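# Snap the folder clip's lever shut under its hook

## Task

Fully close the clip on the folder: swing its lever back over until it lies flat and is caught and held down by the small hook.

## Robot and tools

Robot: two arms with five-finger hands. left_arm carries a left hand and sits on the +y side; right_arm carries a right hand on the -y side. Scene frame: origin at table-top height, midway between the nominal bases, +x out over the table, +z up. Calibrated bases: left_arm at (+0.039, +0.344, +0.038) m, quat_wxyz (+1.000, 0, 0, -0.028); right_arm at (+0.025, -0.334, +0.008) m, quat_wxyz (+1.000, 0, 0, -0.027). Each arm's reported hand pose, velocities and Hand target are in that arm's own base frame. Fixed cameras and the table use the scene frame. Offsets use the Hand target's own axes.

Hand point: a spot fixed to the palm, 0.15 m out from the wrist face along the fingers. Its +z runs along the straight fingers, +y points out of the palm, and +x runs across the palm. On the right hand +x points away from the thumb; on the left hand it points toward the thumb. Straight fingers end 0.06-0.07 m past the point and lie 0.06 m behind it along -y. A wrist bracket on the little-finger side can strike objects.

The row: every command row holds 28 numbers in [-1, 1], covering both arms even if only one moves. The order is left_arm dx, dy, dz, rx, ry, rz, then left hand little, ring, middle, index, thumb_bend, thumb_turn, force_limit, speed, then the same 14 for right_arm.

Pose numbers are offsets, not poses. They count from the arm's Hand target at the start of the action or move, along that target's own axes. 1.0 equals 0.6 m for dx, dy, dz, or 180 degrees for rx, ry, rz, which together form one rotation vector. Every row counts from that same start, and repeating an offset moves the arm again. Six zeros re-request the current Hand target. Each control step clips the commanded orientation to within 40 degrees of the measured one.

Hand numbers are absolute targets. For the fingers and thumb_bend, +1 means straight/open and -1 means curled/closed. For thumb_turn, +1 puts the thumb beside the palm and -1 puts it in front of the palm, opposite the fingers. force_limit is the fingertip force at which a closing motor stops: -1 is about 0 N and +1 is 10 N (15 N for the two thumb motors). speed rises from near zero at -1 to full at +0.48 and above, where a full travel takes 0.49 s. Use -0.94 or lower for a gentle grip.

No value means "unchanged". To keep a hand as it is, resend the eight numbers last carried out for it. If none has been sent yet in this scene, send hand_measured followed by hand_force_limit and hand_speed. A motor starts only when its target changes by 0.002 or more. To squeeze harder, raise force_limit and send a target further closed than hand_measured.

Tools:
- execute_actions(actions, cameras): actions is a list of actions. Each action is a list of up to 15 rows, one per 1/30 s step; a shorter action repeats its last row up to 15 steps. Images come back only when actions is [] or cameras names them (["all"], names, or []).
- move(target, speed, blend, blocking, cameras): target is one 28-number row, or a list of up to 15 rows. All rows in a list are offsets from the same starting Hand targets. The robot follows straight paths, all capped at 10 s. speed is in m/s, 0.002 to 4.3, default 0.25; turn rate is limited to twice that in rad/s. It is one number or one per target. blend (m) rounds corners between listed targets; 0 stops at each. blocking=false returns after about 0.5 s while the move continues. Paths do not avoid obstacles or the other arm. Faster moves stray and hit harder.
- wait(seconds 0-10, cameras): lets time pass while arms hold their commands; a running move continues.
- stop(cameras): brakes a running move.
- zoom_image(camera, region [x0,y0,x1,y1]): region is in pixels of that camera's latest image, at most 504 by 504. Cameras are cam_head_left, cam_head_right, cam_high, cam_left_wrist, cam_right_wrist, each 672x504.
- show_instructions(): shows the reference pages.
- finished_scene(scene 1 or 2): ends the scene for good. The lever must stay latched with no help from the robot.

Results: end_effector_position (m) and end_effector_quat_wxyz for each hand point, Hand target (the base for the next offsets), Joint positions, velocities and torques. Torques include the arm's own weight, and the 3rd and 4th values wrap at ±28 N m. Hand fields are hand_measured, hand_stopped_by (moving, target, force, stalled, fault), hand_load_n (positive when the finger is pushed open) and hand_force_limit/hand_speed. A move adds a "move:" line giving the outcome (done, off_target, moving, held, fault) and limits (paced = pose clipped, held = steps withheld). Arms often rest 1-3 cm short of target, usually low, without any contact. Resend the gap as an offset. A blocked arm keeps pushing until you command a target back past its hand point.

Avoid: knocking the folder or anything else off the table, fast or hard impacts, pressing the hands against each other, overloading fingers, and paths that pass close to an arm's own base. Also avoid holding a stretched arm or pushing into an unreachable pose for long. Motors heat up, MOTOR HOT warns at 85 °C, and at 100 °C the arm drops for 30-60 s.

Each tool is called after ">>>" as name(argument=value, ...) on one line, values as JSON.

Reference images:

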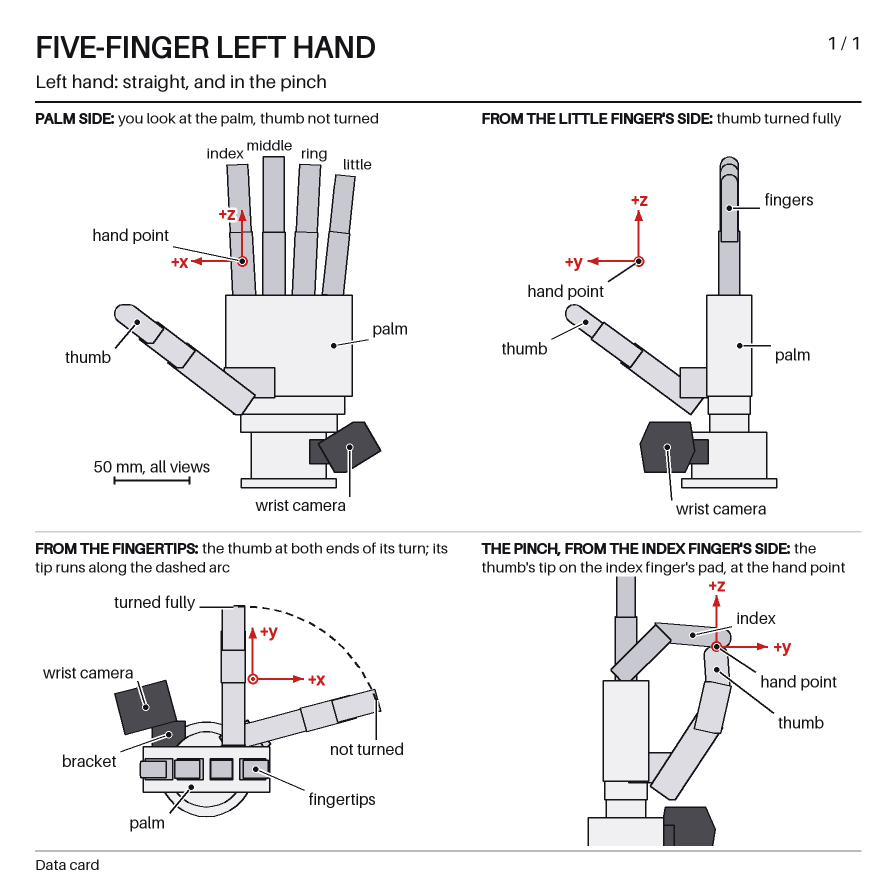

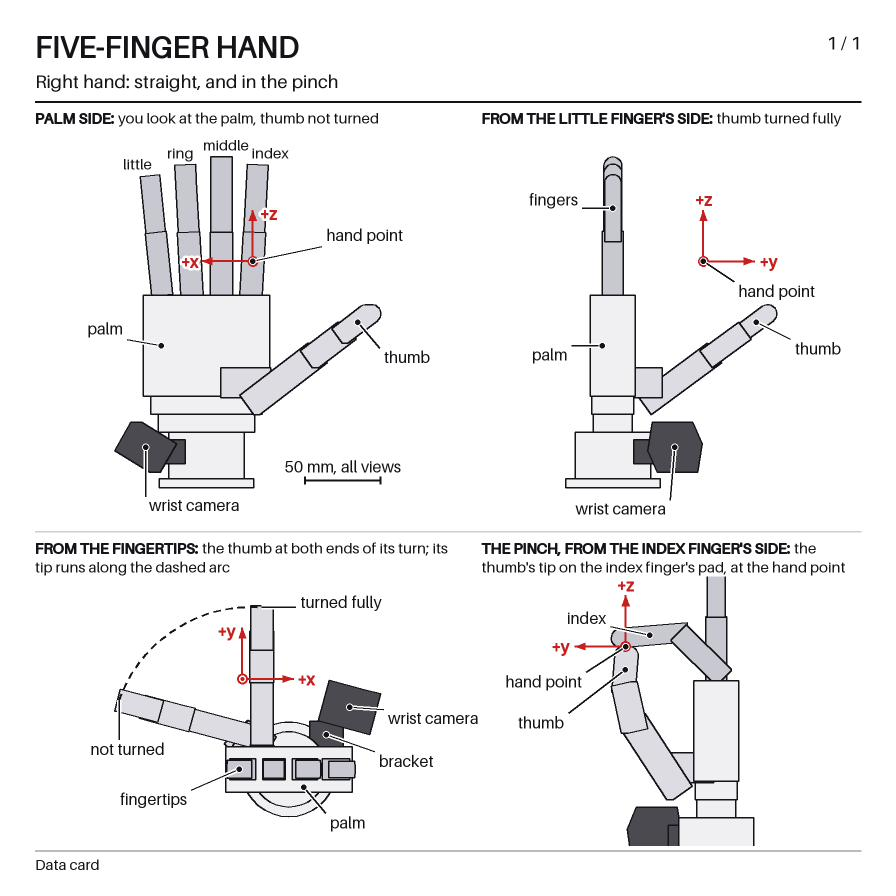

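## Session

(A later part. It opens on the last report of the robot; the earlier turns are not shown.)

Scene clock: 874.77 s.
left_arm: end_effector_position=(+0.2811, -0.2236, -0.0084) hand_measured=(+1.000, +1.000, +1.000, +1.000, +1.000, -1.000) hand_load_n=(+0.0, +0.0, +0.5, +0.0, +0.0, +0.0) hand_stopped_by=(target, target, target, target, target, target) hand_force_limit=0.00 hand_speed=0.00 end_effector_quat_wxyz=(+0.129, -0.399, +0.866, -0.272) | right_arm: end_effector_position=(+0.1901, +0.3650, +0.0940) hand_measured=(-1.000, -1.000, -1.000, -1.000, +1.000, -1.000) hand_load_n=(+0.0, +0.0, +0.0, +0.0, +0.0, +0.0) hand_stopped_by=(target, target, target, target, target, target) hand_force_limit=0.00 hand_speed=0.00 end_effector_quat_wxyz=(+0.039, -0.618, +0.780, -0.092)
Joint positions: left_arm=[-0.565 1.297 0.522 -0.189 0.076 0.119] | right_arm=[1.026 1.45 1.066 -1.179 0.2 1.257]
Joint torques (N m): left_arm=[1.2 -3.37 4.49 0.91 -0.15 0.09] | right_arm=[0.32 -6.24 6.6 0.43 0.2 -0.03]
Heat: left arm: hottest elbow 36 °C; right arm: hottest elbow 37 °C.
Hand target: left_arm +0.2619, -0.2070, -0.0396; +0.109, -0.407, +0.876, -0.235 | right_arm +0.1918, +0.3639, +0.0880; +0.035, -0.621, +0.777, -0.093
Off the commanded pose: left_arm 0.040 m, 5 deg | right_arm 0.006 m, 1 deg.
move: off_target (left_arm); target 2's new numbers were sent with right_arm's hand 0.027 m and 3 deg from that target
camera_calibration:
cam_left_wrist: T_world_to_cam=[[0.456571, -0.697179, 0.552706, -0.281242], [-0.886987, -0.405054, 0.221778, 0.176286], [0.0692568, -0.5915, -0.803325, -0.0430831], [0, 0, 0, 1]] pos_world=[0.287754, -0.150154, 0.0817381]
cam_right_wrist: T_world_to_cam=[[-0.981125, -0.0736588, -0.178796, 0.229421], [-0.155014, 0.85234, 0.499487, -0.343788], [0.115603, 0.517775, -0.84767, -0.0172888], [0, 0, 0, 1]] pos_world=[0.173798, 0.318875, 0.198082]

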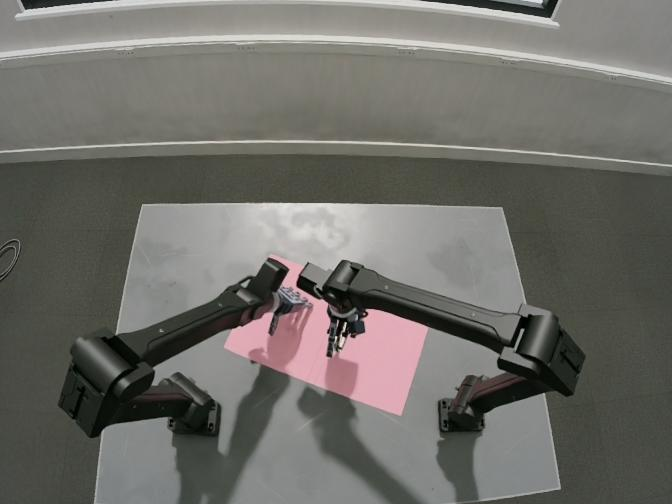

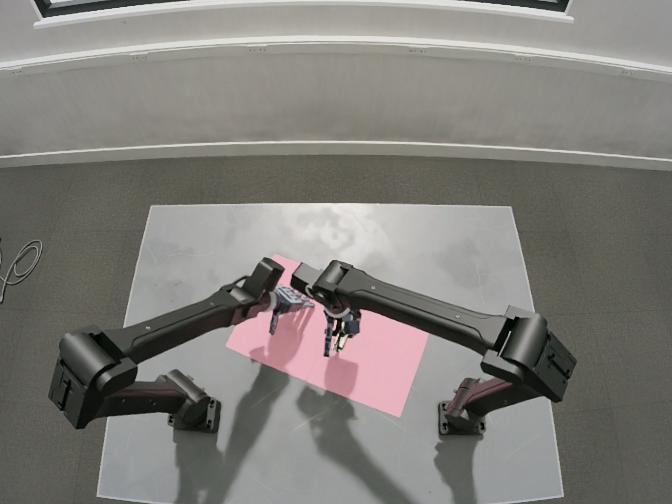

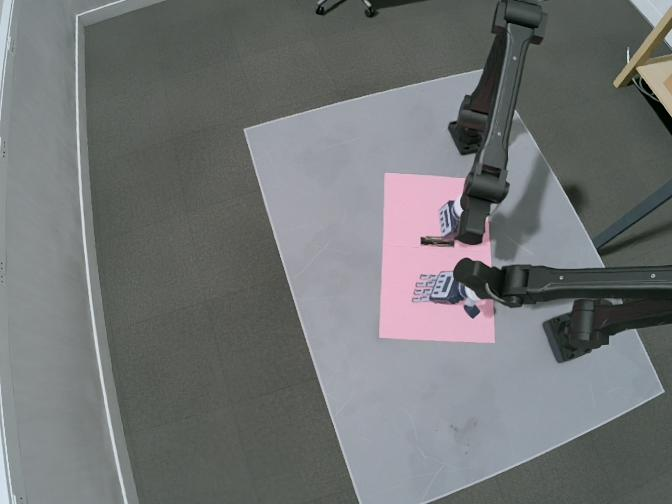

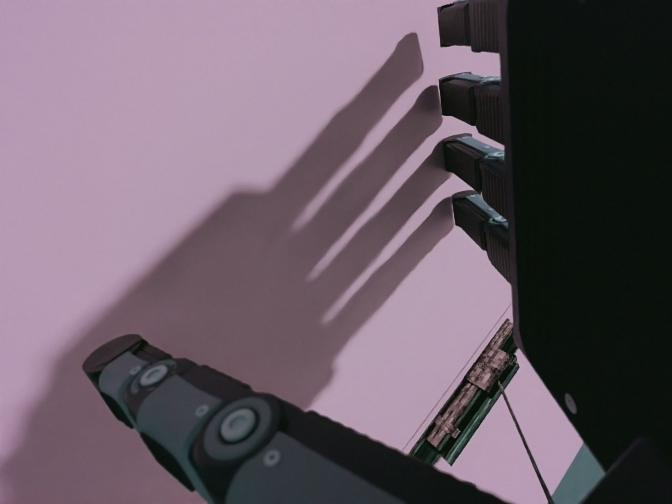

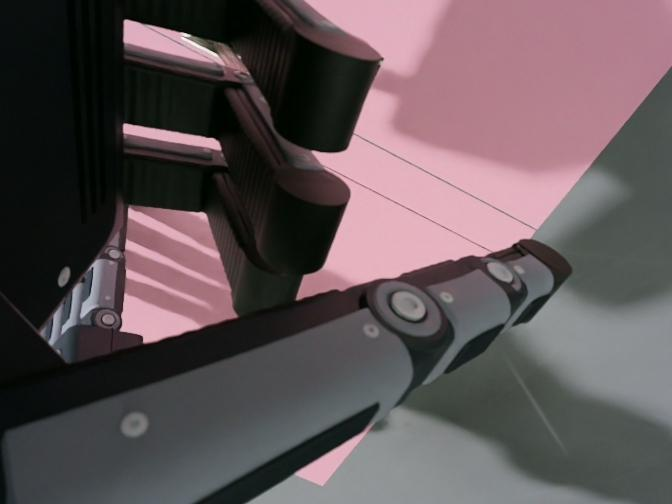

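>>> zoom_image(camera="cam_head_left", region=[320, 310, 350, 360])

>>> zoom_image(camera="cam_head_right", region=[315, 305, 365, 365])

>>> zoom_image(camera="cam_high", region=[415, 230, 460, 255])

Scaled by 10.080 from the camera's 672x504 image, which has a finer 960x720 frame.

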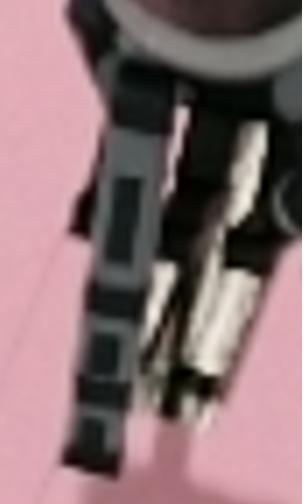

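Scaled by 8.400 from the camera's 672x504 image, which has a finer 960x720 frame.

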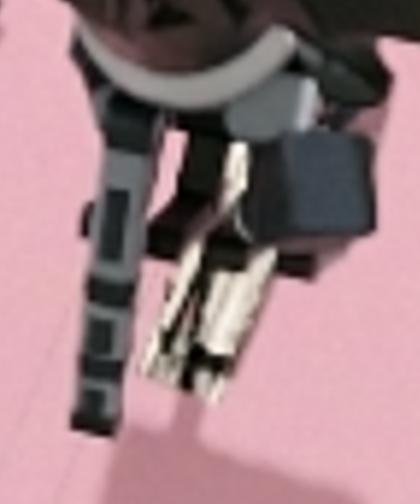

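Scaled by 11.200 from the camera's 672x504 image, which has a finer 960x720 frame.

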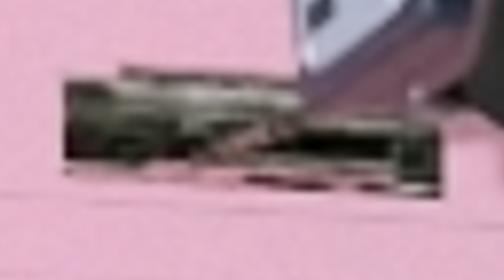

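>>> move(target=[0,0,0,0,0,0,1,1,1,1,1,-1,0,0,-0.0079,0.0245,0.1288,0,0,0,-1,-1,-1,-1,1,-1,0,0], speed=0.08, cameras=["cam_high","cam_left_wrist","cam_head_left"])

>>> zoom_image(camera="cam_left_wrist", region=[400, 280, 620, 500])

>>> zoom_image(camera="cam_high", region=[405, 205, 465, 260])

>>> zoom_image(camera="cam_head_left", region=[310, 310, 370, 380])

Scene clock: 908.80 s.
left_arm: end_effector_position=(+0.2826, -0.2240, -0.0090) hand_measured=(+1.000, +1.000, +1.000, +1.000, +1.000, -1.000) hand_load_n=(+0.0, +0.0, +0.5, +0.0, +0.0, +0.0) hand_stopped_by=(target, target, target, target, target, target) hand_force_limit=0.00 hand_speed=0.00 end_effector_quat_wxyz=(+0.130, -0.400, +0.865, -0.273) | right_arm: end_effector_position=(+0.1930, +0.3707, +0.0253) hand_measured=(-1.000, -1.000, -1.000, -1.000, +1.000, -1.000) hand_load_n=(+0.0, +0.0, -1.0, +0.0, +0.0, -0.5) hand_stopped_by=(target, target, target, target, target, target) hand_force_limit=0.00 hand_speed=0.00 end_effector_quat_wxyz=(+0.049, -0.619, +0.779, -0.087)
Joint positions: left_arm=[-0.563 1.301 0.522 -0.182 0.075 0.119] | right_arm=[1.026 1.54 0.962 -0.961 0.198 1.252]
Joint torques (N m): left_arm=[1.26 -3.72 4.53 0.69 -0.15 0.09] | right_arm=[0.26 -5.3 5.08 0.66 0.27 0]
Heat: left arm: hottest elbow 35 °C; right arm: hottest elbow 37 °C.
Hand target: left_arm +0.2620, -0.2069, -0.0397; +0.109, -0.407, +0.876, -0.235 | right_arm +0.1918, +0.3637, +0.0092; +0.035, -0.621, +0.777, -0.093
Off the commanded pose: left_arm 0.041 m, 5 deg | right_arm 0.018 m, 2 deg.
move: off_target (left_arm, right_arm)
camera_calibration:
cam_left_wrist: T_world_to_cam=[[0.455611, -0.695608, 0.555471, -0.28126], [-0.887201, -0.405836, 0.219481, 0.177441], [0.0727571, -0.592812, -0.802048, -0.0450687], [0, 0, 0, 1]] pos_world=[0.28885, -0.150352, 0.0811395]
Images, in order (width x height): cam_head_left 672x504, cam_high 672x504, cam_left_wrist 672x504.

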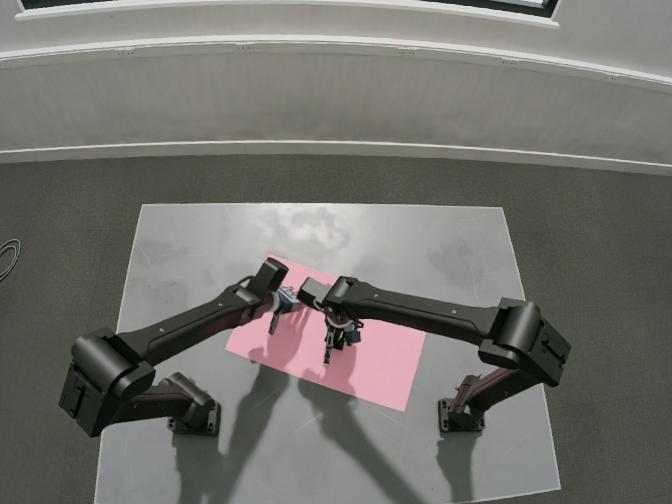

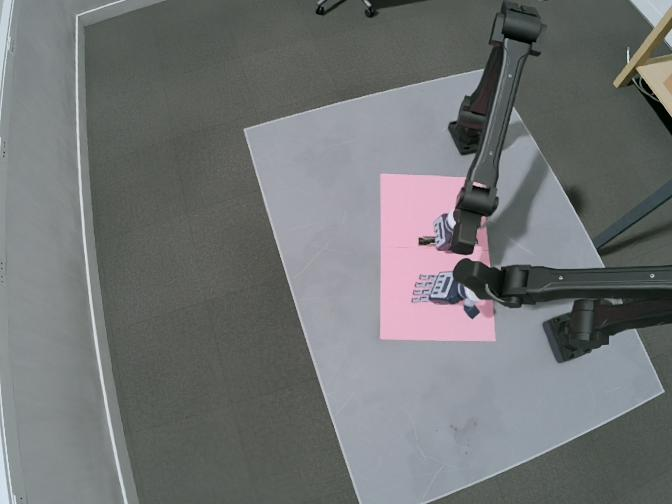

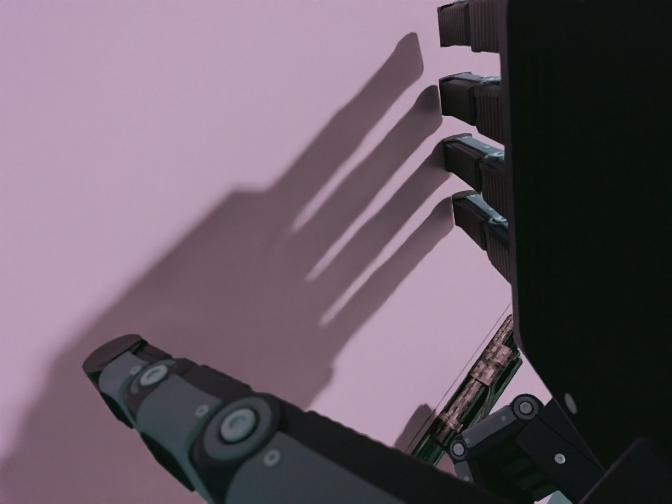

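Scaled by 2.291 from the camera's 672x504 image, which has a finer 960x720 frame.

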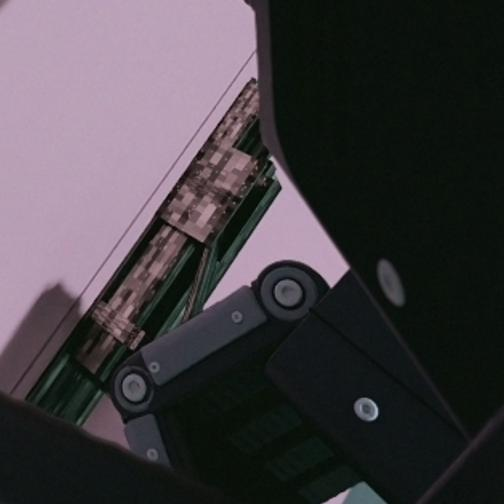

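Scaled by 8.400 from the camera's 672x504 image, which has a finer 960x720 frame.

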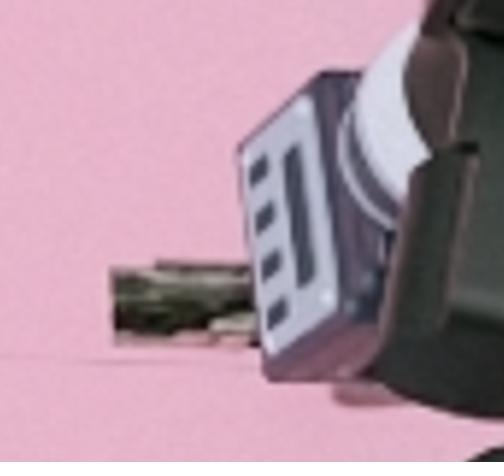

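Scaled by 7.200 from the camera's 672x504 image, which has a finer 960x720 frame.

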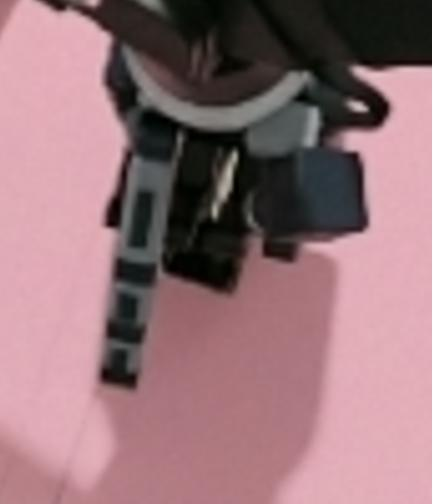

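>>> move(target=[0,0,0,0,0,0,1,1,1,1,1,-1,0,0,0.0472,0.0327,0.0983,0,0,0,-1,-1,-1,-1,1,-1,0,0], speed=0.06, cameras=["cam_high","cam_left_wrist","cam_head_left"])

>>> zoom_image(camera="cam_left_wrist", region=[400, 280, 620, 500])

>>> zoom_image(camera="cam_head_left", region=[310, 310, 370, 380])

Scene clock: 921.53 s.
left_arm: end_effector_position=(+0.2826, -0.2240, -0.0090) hand_measured=(+1.000, +1.000, +1.000, +1.000, +1.000, -1.000) hand_load_n=(+0.0, +0.0, +0.5, +0.0, +0.0, +0.0) hand_stopped_by=(target, target, target, target, target, target) hand_force_limit=0.00 hand_speed=0.00 end_effector_quat_wxyz=(+0.130, -0.400, +0.865, -0.273) | right_arm: end_effector_position=(+0.1908, +0.3663, +0.0059) hand_measured=(-1.000, -1.000, -1.000, -1.000, +1.000, -1.000) hand_load_n=(+0.0, +0.0, -7.5, +0.0, +0.0, +0.0) hand_stopped_by=(target, target, target, target, target, target) hand_force_limit=0.00 hand_speed=0.00 end_effector_quat_wxyz=(+0.093, -0.615, +0.780, -0.070)
Joint positions: left_arm=[-0.563 1.301 0.522 -0.182 0.075 0.119] | right_arm=[1.025 1.504 0.848 -0.789 0.196 1.248]
Joint torques (N m): left_arm=[1.26 -3.6 4.51 0.68 -0.14 0.09] | right_arm=[0.15 -0.56 1.16 0.9 0.29 0]
Heat: left arm: hottest elbow 35 °C; right arm: hottest elbow 37 °C.
Hand target: left_arm +0.2620, -0.2069, -0.0397; +0.109, -0.407, +0.876, -0.235 | right_arm +0.1766, +0.3344, -0.0506; +0.035, -0.621, +0.777, -0.093
Off the commanded pose: left_arm 0.041 m, 5 deg | right_arm 0.066 m, 7 deg.
move: off_target (left_arm, right_arm)
camera_calibration:
cam_left_wrist: T_world_to_cam=[[0.455611, -0.695608, 0.555471, -0.28126], [-0.887201, -0.405836, 0.219481, 0.177441], [0.0727571, -0.592812, -0.802048, -0.0450687], [0, 0, 0, 1]] pos_world=[0.28885, -0.150352, 0.0811395]
Images, in order (width x height): cam_head_left 672x504, cam_high 672x504, cam_left_wrist 672x504.

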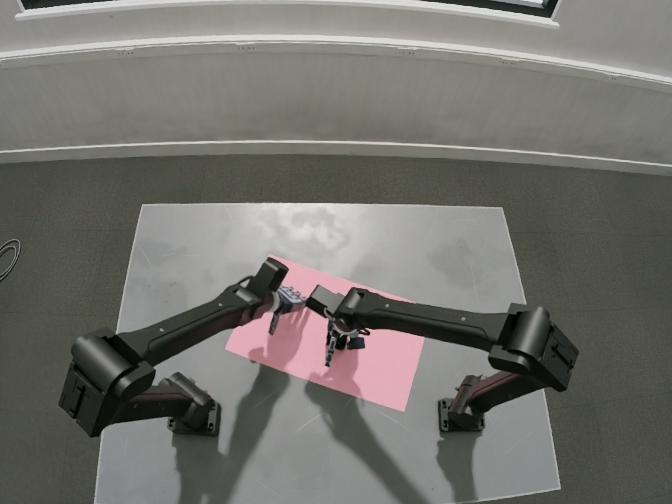

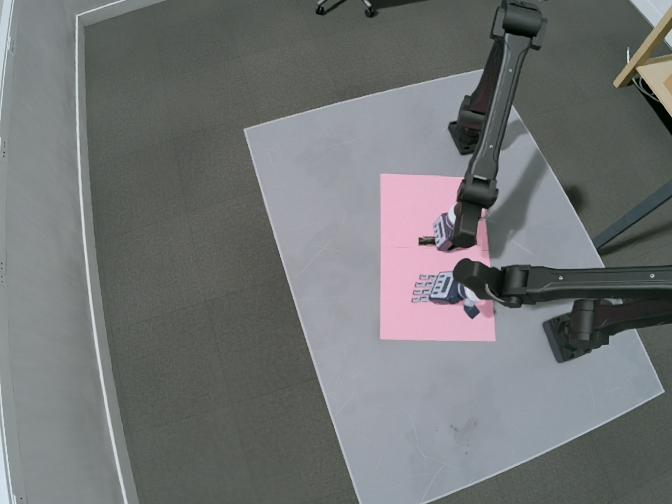

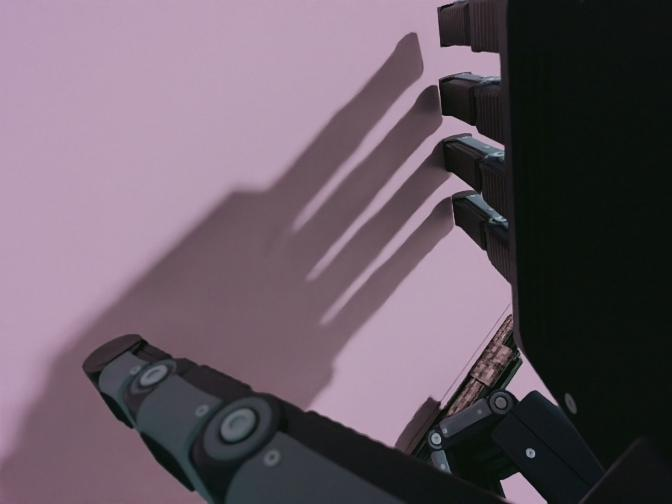

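Scaled by 2.291 from the camera's 672x504 image, which has a finer 960x720 frame.

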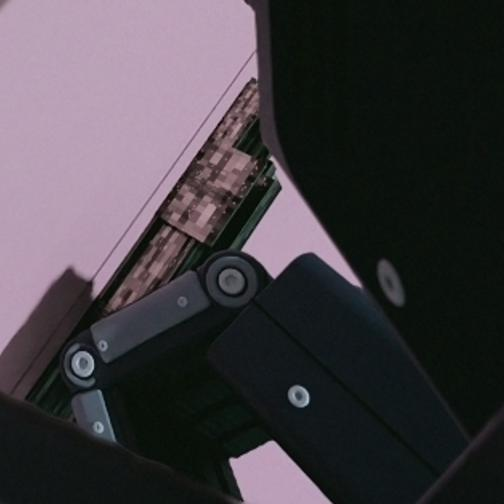

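Scaled by 7.200 from the camera's 672x504 image, which has a finer 960x720 frame.

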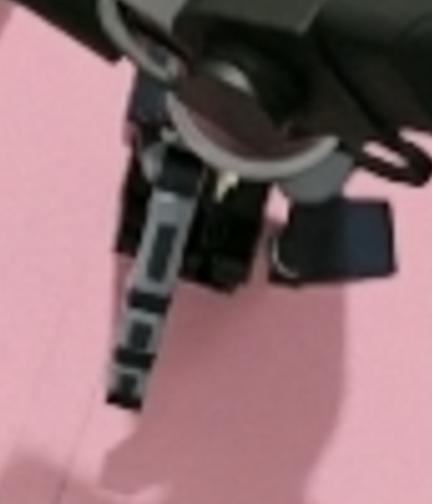

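>>> move(target=[[0,0,0,0,0,0,1,1,1,1,1,-1,0,0,-0.0283,-0.0112,-0.077,-0.002,0.0347,0.0353,-1,-1,-1,-1,1,-1,0,0],[0,0,0,0,0,0,1,1,1,1,1,-1,0,0,-0.0055,0.0123,0.0167,-0.002,0.0347,0.0353,-1,-1,-1,-1,1,-1,0,0]], speed=0.06, cameras=["cam_high","cam_left_wrist","cam_head_left"])

>>> zoom_image(camera="cam_left_wrist", region=[400, 280, 620, 500])

>>> zoom_image(camera="cam_head_left", region=[310, 310, 370, 380])

Scene clock: 948.03 s.
left_arm: end_effector_position=(+0.2826, -0.2240, -0.0090) hand_measured=(+1.000, +1.000, +1.000, +1.000, +1.000, -1.000) hand_load_n=(+0.0, +0.0, +0.5, +0.0, +0.0, +0.0) hand_stopped_by=(target, target, target, target, target, target) hand_force_limit=0.00 hand_speed=0.00 end_effector_quat_wxyz=(+0.130, -0.400, +0.865, -0.273) | right_arm: end_effector_position=(+0.1876, +0.3615, +0.0021) hand_measured=(-1.000, -1.000, -1.000, -1.000, +1.000, -1.000) hand_load_n=(+0.0, +0.0, -10.5, +0.0, +0.0, +0.0) hand_stopped_by=(target, target, target, target, target, target) hand_force_limit=0.00 hand_speed=0.00 end_effector_quat_wxyz=(+0.046, -0.567, +0.816, -0.099)
Joint positions: left_arm=[-0.563 1.301 0.522 -0.182 0.075 0.119] | right_arm=[1.042 1.552 0.903 -0.922 0.219 1.399]
Joint torques (N m): left_arm=[1.2 -3.72 4.51 0.69 -0.15 0.09] | right_arm=[1.2 -0.09 0.83 1.94 0.24 0.12]
Heat: left arm: hottest elbow 35 °C; right arm: hottest elbow 36 °C.
Hand target: left_arm +0.2620, -0.2069, -0.0397; +0.109, -0.407, +0.876, -0.235 | right_arm +0.1720, +0.3383, -0.0619; -0.004, -0.572, +0.812, -0.122
Off the commanded pose: left_arm 0.041 m, 5 deg | right_arm 0.070 m, 6 deg.
move: off_target (left_arm, right_arm)
camera_calibration:
cam_left_wrist: T_world_to_cam=[[0.455611, -0.695608, 0.555471, -0.28126], [-0.887201, -0.405836, 0.219481, 0.177441], [0.0727571, -0.592812, -0.802048, -0.0450687], [0, 0, 0, 1]] pos_world=[0.28885, -0.150352, 0.0811395]
Images, in order (width x height): cam_head_left 672x504, cam_high 672x504, cam_left_wrist 672x504.

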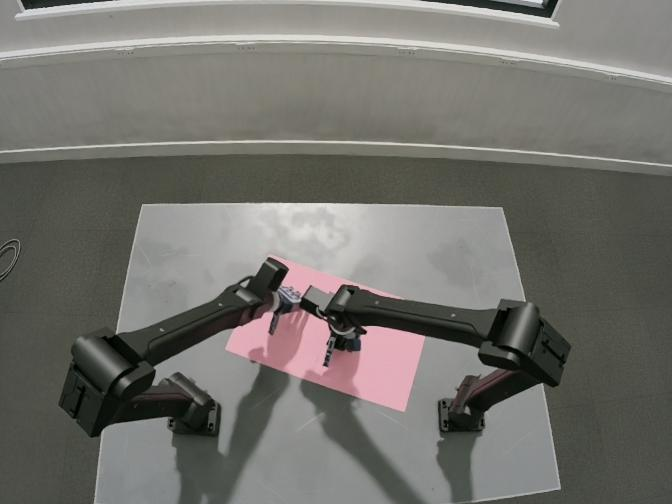

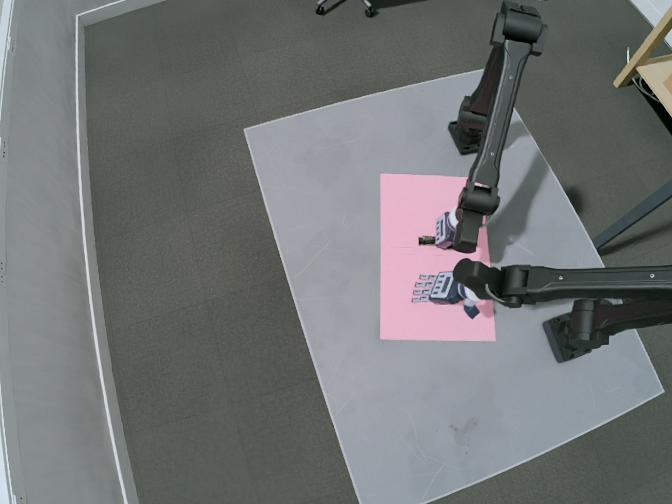

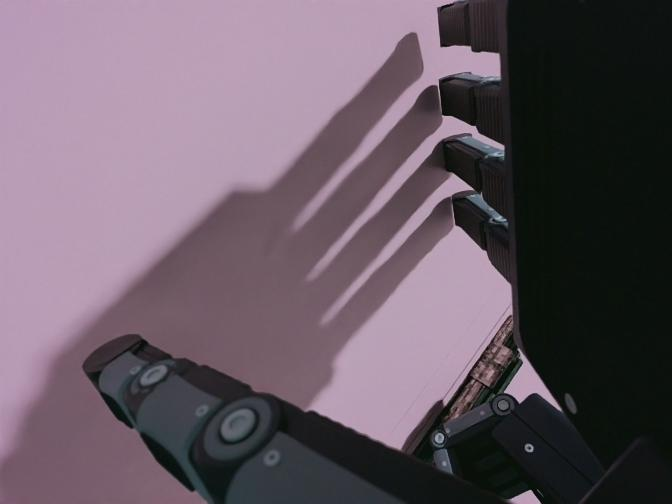

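Scaled by 2.291 from the camera's 672x504 image, which has a finer 960x720 frame.

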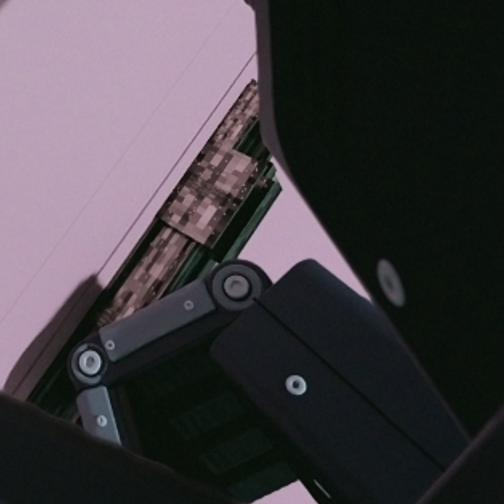

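Scaled by 7.200 from the camera's 672x504 image, which has a finer 960x720 frame.

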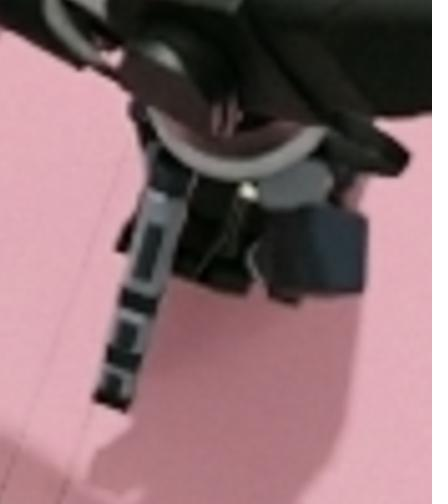

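>>> move(target=[0,0,0,0,0,0,1,1,1,1,1,-1,0,0,0.012,0.022,0.047,0.0,0.0,0.0,-1,-1,-1,-1,1,-1,0,0], speed=0.06, cameras=["cam_left_wrist"])

>>> zoom_image(camera="cam_left_wrist", region=[400, 280, 620, 500])

Scene clock: 966.50 s.
left_arm: end_effector_position=(+0.2826, -0.2240, -0.0090) hand_measured=(+1.000, +1.000, +1.000, +1.000, +1.000, -1.000) hand_load_n=(+0.0, +0.0, +0.5, -0.5, +0.0, +0.0) hand_stopped_by=(target, target, target, target, target, target) hand_force_limit=0.00 hand_speed=0.00 end_effector_quat_wxyz=(+0.130, -0.400, +0.865, -0.273) | right_arm: end_effector_position=(+0.1852, +0.3593, -0.0009) hand_measured=(-1.000, -1.000, -1.000, -1.000, +1.000, -1.000) hand_load_n=(+0.0, +0.0, -15.5, +0.0, +0.0, +0.0) hand_stopped_by=(target, target, target, target, target, target) hand_force_limit=0.00 hand_speed=0.00 end_effector_quat_wxyz=(+0.064, -0.567, +0.816, -0.093)
Joint positions: left_arm=[-0.563 1.301 0.522 -0.182 0.075 0.119] | right_arm=[1.047 1.527 0.861 -0.868 0.224 1.399]
Joint torques (N m): left_arm=[1.32 -3.78 4.53 0.69 -0.15 0.09] | right_arm=[1.85 2.78 -1.02 2.66 0.04 0.27]
Heat: left arm: hottest elbow 35 °C; right arm: hottest elbow 35 °C.
Hand target: left_arm +0.2620, -0.2069, -0.0397; +0.109, -0.407, +0.876, -0.235 | right_arm +0.1609, +0.3301, -0.0908; -0.004, -0.571, +0.812, -0.122
Off the commanded pose: left_arm 0.041 m, 5 deg | right_arm 0.098 m, 9 deg.
move: off_target (left_arm, right_arm)
camera_calibration:
cam_left_wrist: T_world_to_cam=[[0.455611, -0.695608, 0.555471, -0.28126], [-0.887201, -0.405836, 0.219481, 0.177441], [0.0727571, -0.592812, -0.802048, -0.0450687], [0, 0, 0, 1]] pos_world=[0.28885, -0.150352, 0.0811395]
Images, in order (width x height): cam_left_wrist 672x504.

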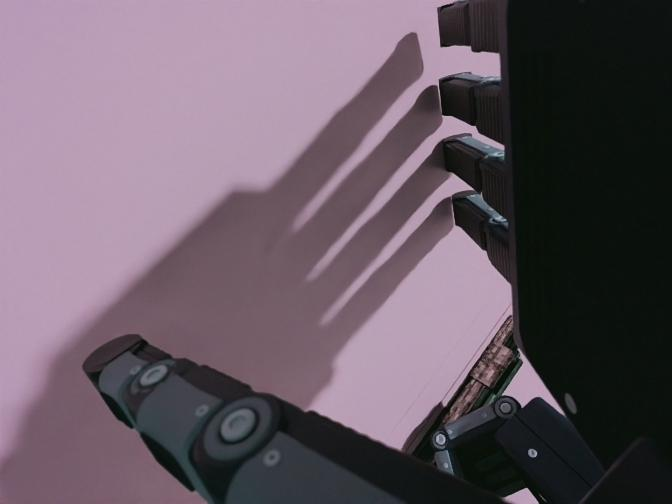

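Scaled by 2.291 from the camera's 672x504 image, which has a finer 960x720 frame.

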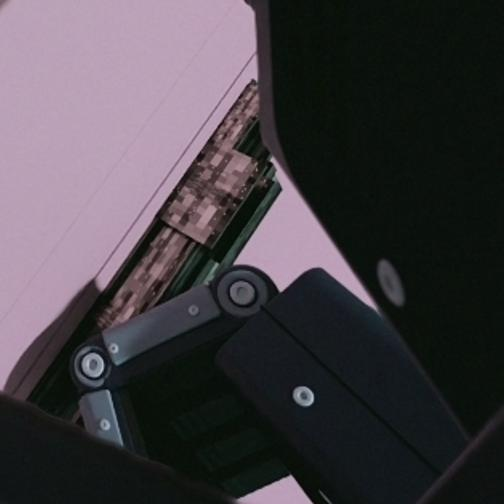

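>>> move(target=[[0,0,0,0,0,0,1,1,1,1,1,-1,0,0,-0.0338,-0.056,-0.1743,0.0,0.0,0.0,-1,-1,-1,-1,1,-1,0,0],[0,0,0,0,0,0,1,1,1,1,1,-1,0,0,-0.0083,-0.09,-0.3442,0.0,0.0,0.0,-1,-1,-1,-1,1,-1,0,0]], speed=0.12, blend=0.02, cameras=["all"])

>>> zoom_image(camera="cam_left_wrist", region=[400, 300, 600, 500])

>>> zoom_image(camera="cam_high", region=[405, 215, 465, 265])

>>> zoom_image(camera="cam_head_right", region=[310, 310, 370, 370])

Scene clock: 979.27 s.
left_arm: end_effector_position=(+0.2815, -0.2253, -0.0088) hand_measured=(+1.000, +1.000, +1.000, +1.000, +1.000, -1.000) hand_load_n=(+0.0, +0.0, +0.5, +0.0, +0.0, +0.0) hand_stopped_by=(target, target, target, target, target, target) hand_force_limit=0.00 hand_speed=0.00 end_effector_quat_wxyz=(+0.126, -0.398, +0.866, -0.275) | right_arm: end_effector_position=(+0.1751, +0.3435, +0.0950) hand_measured=(-1.000, -1.000, -1.000, -1.000, +1.000, -1.000) hand_load_n=(+0.0, +0.0, +0.0, +0.0, +0.0, +0.0) hand_stopped_by=(target, target, target, target, target, target) hand_force_limit=0.00 hand_speed=0.00 end_effector_quat_wxyz=(-0.029, -0.574, +0.807, -0.135)
Joint positions: left_arm=[-0.563 1.301 0.522 -0.182 0.084 0.119] | right_arm=[1.047 1.485 1.105 -1.36 0.22 1.401]
Joint torques (N m): left_arm=[1.14 -3.66 4.52 0.69 -0.43 0.09] | right_arm=[0.67 -8.53 10.95 -0.62 0.2 0.08]
Heat: left arm: hottest elbow 35 °C; right arm: hottest elbow 35 °C.
Hand target: left_arm +0.2619, -0.2070, -0.0397; +0.109, -0.407, +0.876, -0.235 | right_arm +0.1855, +0.3593, +0.1192; -0.004, -0.572, +0.811, -0.122
Off the commanded pose: left_arm 0.041 m, 5 deg | right_arm 0.031 m, 3 deg.
move: off_target (left_arm, right_arm)
camera_calibration:
cam_left_wrist: T_world_to_cam=[[0.454463, -0.694656, 0.557598, -0.281094], [-0.888268, -0.400257, 0.225331, 0.177554], [0.0666546, -0.597702, -0.798943, -0.0449315], [0, 0, 0, 1]] pos_world=[0.288457, -0.151052, 0.0808312]
cam_right_wrist: T_world_to_cam=[[-0.991541, 0.0217708, -0.127955, 0.177468], [-0.0283984, 0.925558, 0.37754, -0.363975], [0.126649, 0.37798, -0.91711, 0.0491053], [0, 0, 0, 1]] pos_world=[0.159411, 0.314456, 0.205158]

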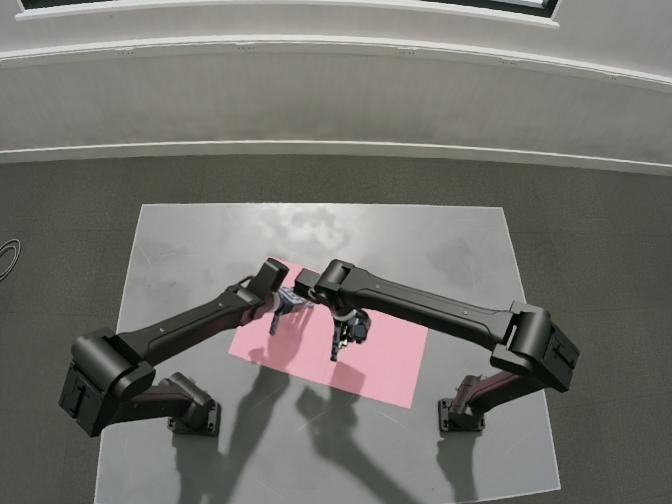

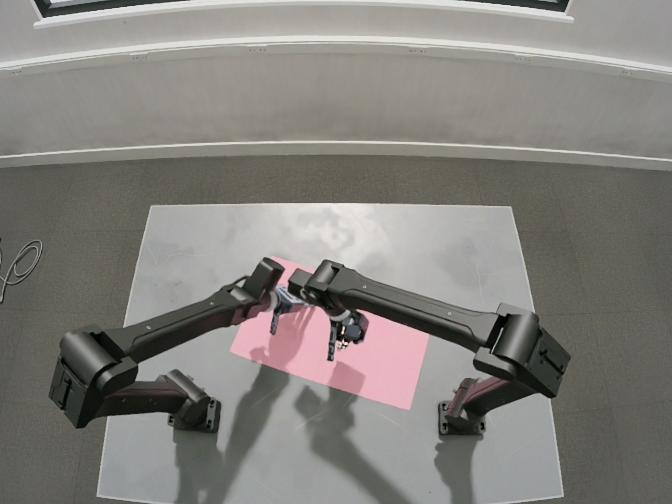

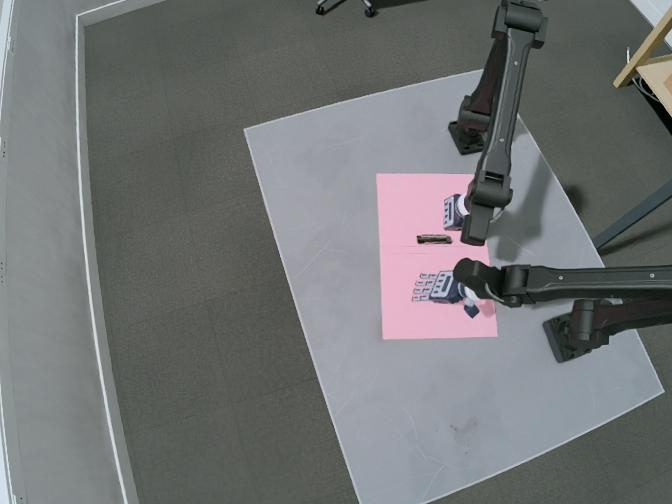

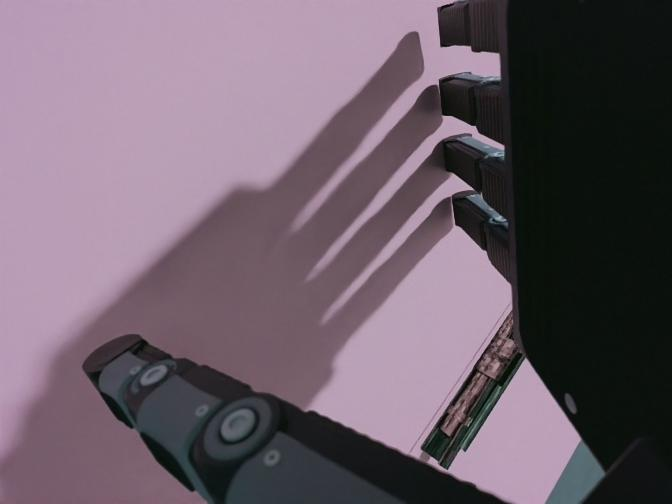

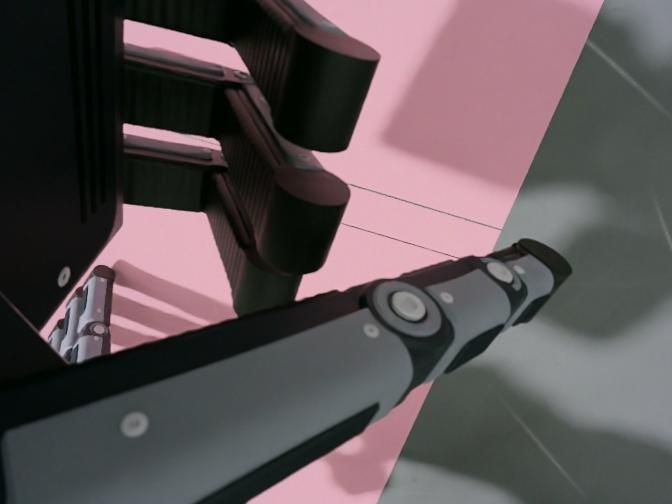

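Scaled by 2.520 from the camera's 672x504 image, which has a finer 960x720 frame.

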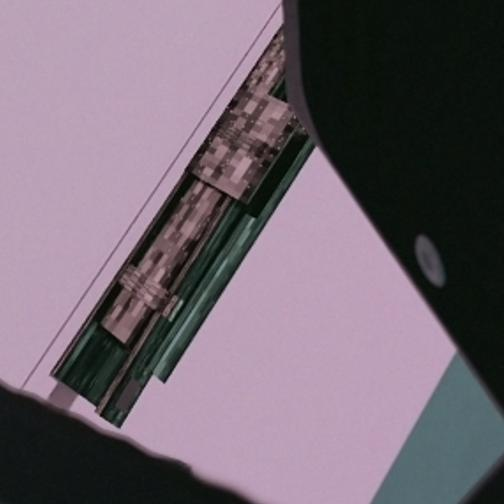

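Scaled by 8.400 from the camera's 672x504 image, which has a finer 960x720 frame.

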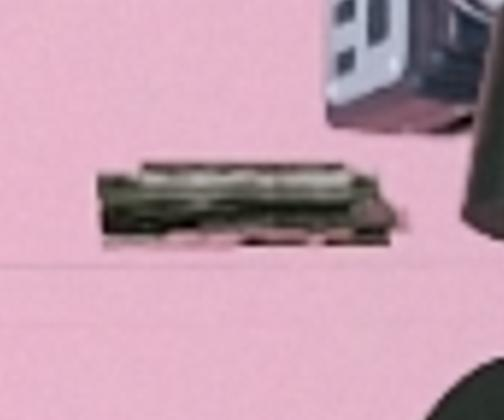

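Scaled by 8.400 from the camera's 672x504 image, which has a finer 960x720 frame.

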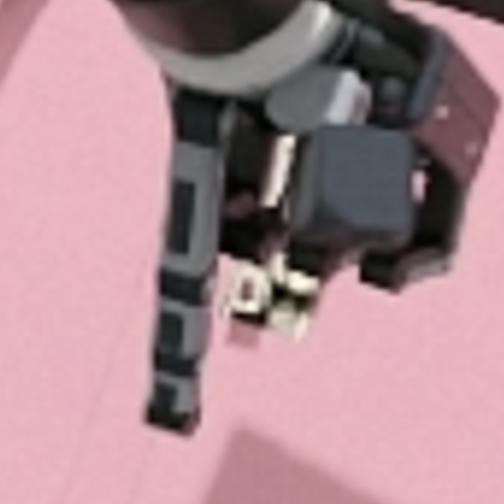

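>>> wait(seconds=0, cameras=["cam_left_wrist","cam_head_right"])

>>> zoom_image(camera="cam_left_wrist", region=[400, 300, 600, 500])

Scene clock: 995.73 s.
left_arm: end_effector_position=(+0.2815, -0.2253, -0.0088) hand_measured=(+1.000, +1.000, +1.000, +1.000, +1.000, -1.000) hand_load_n=(-0.5, +0.0, +0.5, +0.0, +0.0, +0.0) hand_stopped_by=(target, target, target, target, target, target) hand_force_limit=0.00 hand_speed=0.00 end_effector_quat_wxyz=(+0.126, -0.398, +0.866, -0.275) | right_arm: end_effector_position=(+0.1751, +0.3435, +0.0950) hand_measured=(-1.000, -1.000, -1.000, -1.000, +1.000, -1.000) hand_load_n=(+0.0, +0.0, +0.0, +0.0, +0.0, +0.0) hand_stopped_by=(target, target, target, target, target, target) hand_force_limit=0.00 hand_speed=0.00 end_effector_quat_wxyz=(-0.029, -0.574, +0.807, -0.135)
Joint positions: left_arm=[-0.563 1.301 0.522 -0.182 0.084 0.119] | right_arm=[1.047 1.485 1.105 -1.36 0.22 1.401]
Joint torques (N m): left_arm=[1.14 -3.66 4.53 0.68 -0.43 0.09] | right_arm=[0.38 -8.41 10.95 -0.75 0.22 0.06]
Heat: left arm: hottest elbow 35 °C; right arm: hottest elbow 39 °C.
Hand target: left_arm +0.2619, -0.2070, -0.0397; +0.109, -0.407, +0.876, -0.235 | right_arm +0.1855, +0.3594, +0.1192; -0.004, -0.572, +0.811, -0.122
Off the commanded pose: left_arm 0.041 m, 5 deg | right_arm 0.031 m, 3 deg.
camera_calibration:
cam_left_wrist: T_world_to_cam=[[0.454463, -0.694656, 0.557598, -0.281094], [-0.888268, -0.400257, 0.225331, 0.177554], [0.0666546, -0.597702, -0.798943, -0.0449315], [0, 0, 0, 1]] pos_world=[0.288457, -0.151052, 0.0808312]
Images, in order (width x height): cam_head_right 672x504, cam_left_wrist 672x504.

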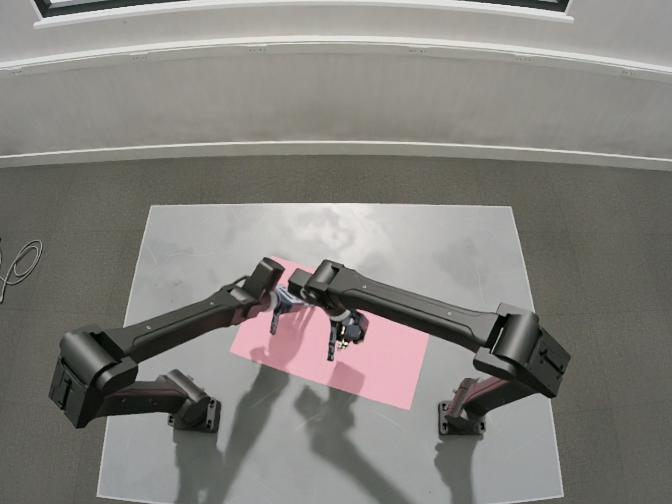

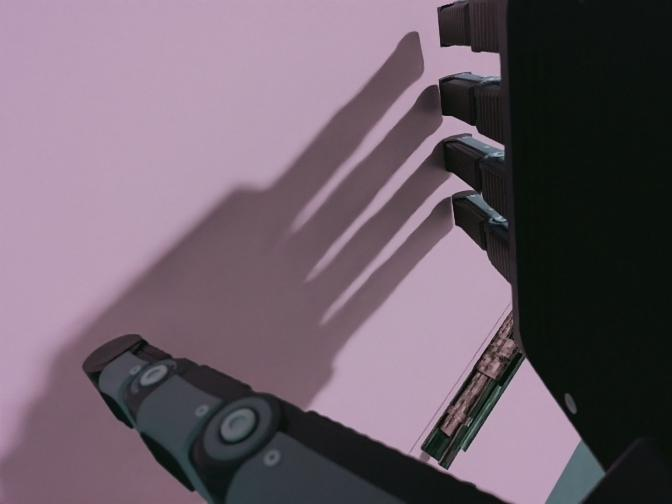

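Scaled by 2.520 from the camera's 672x504 image, which has a finer 960x720 frame.

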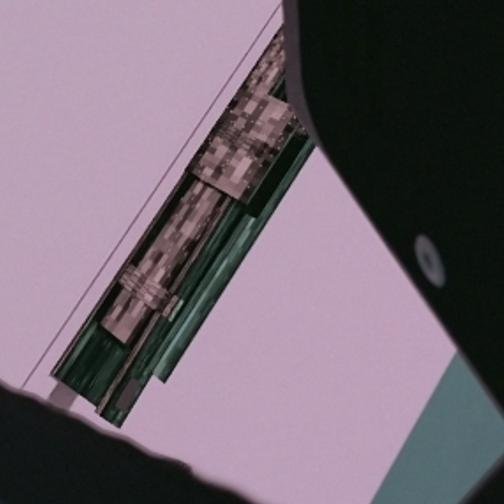

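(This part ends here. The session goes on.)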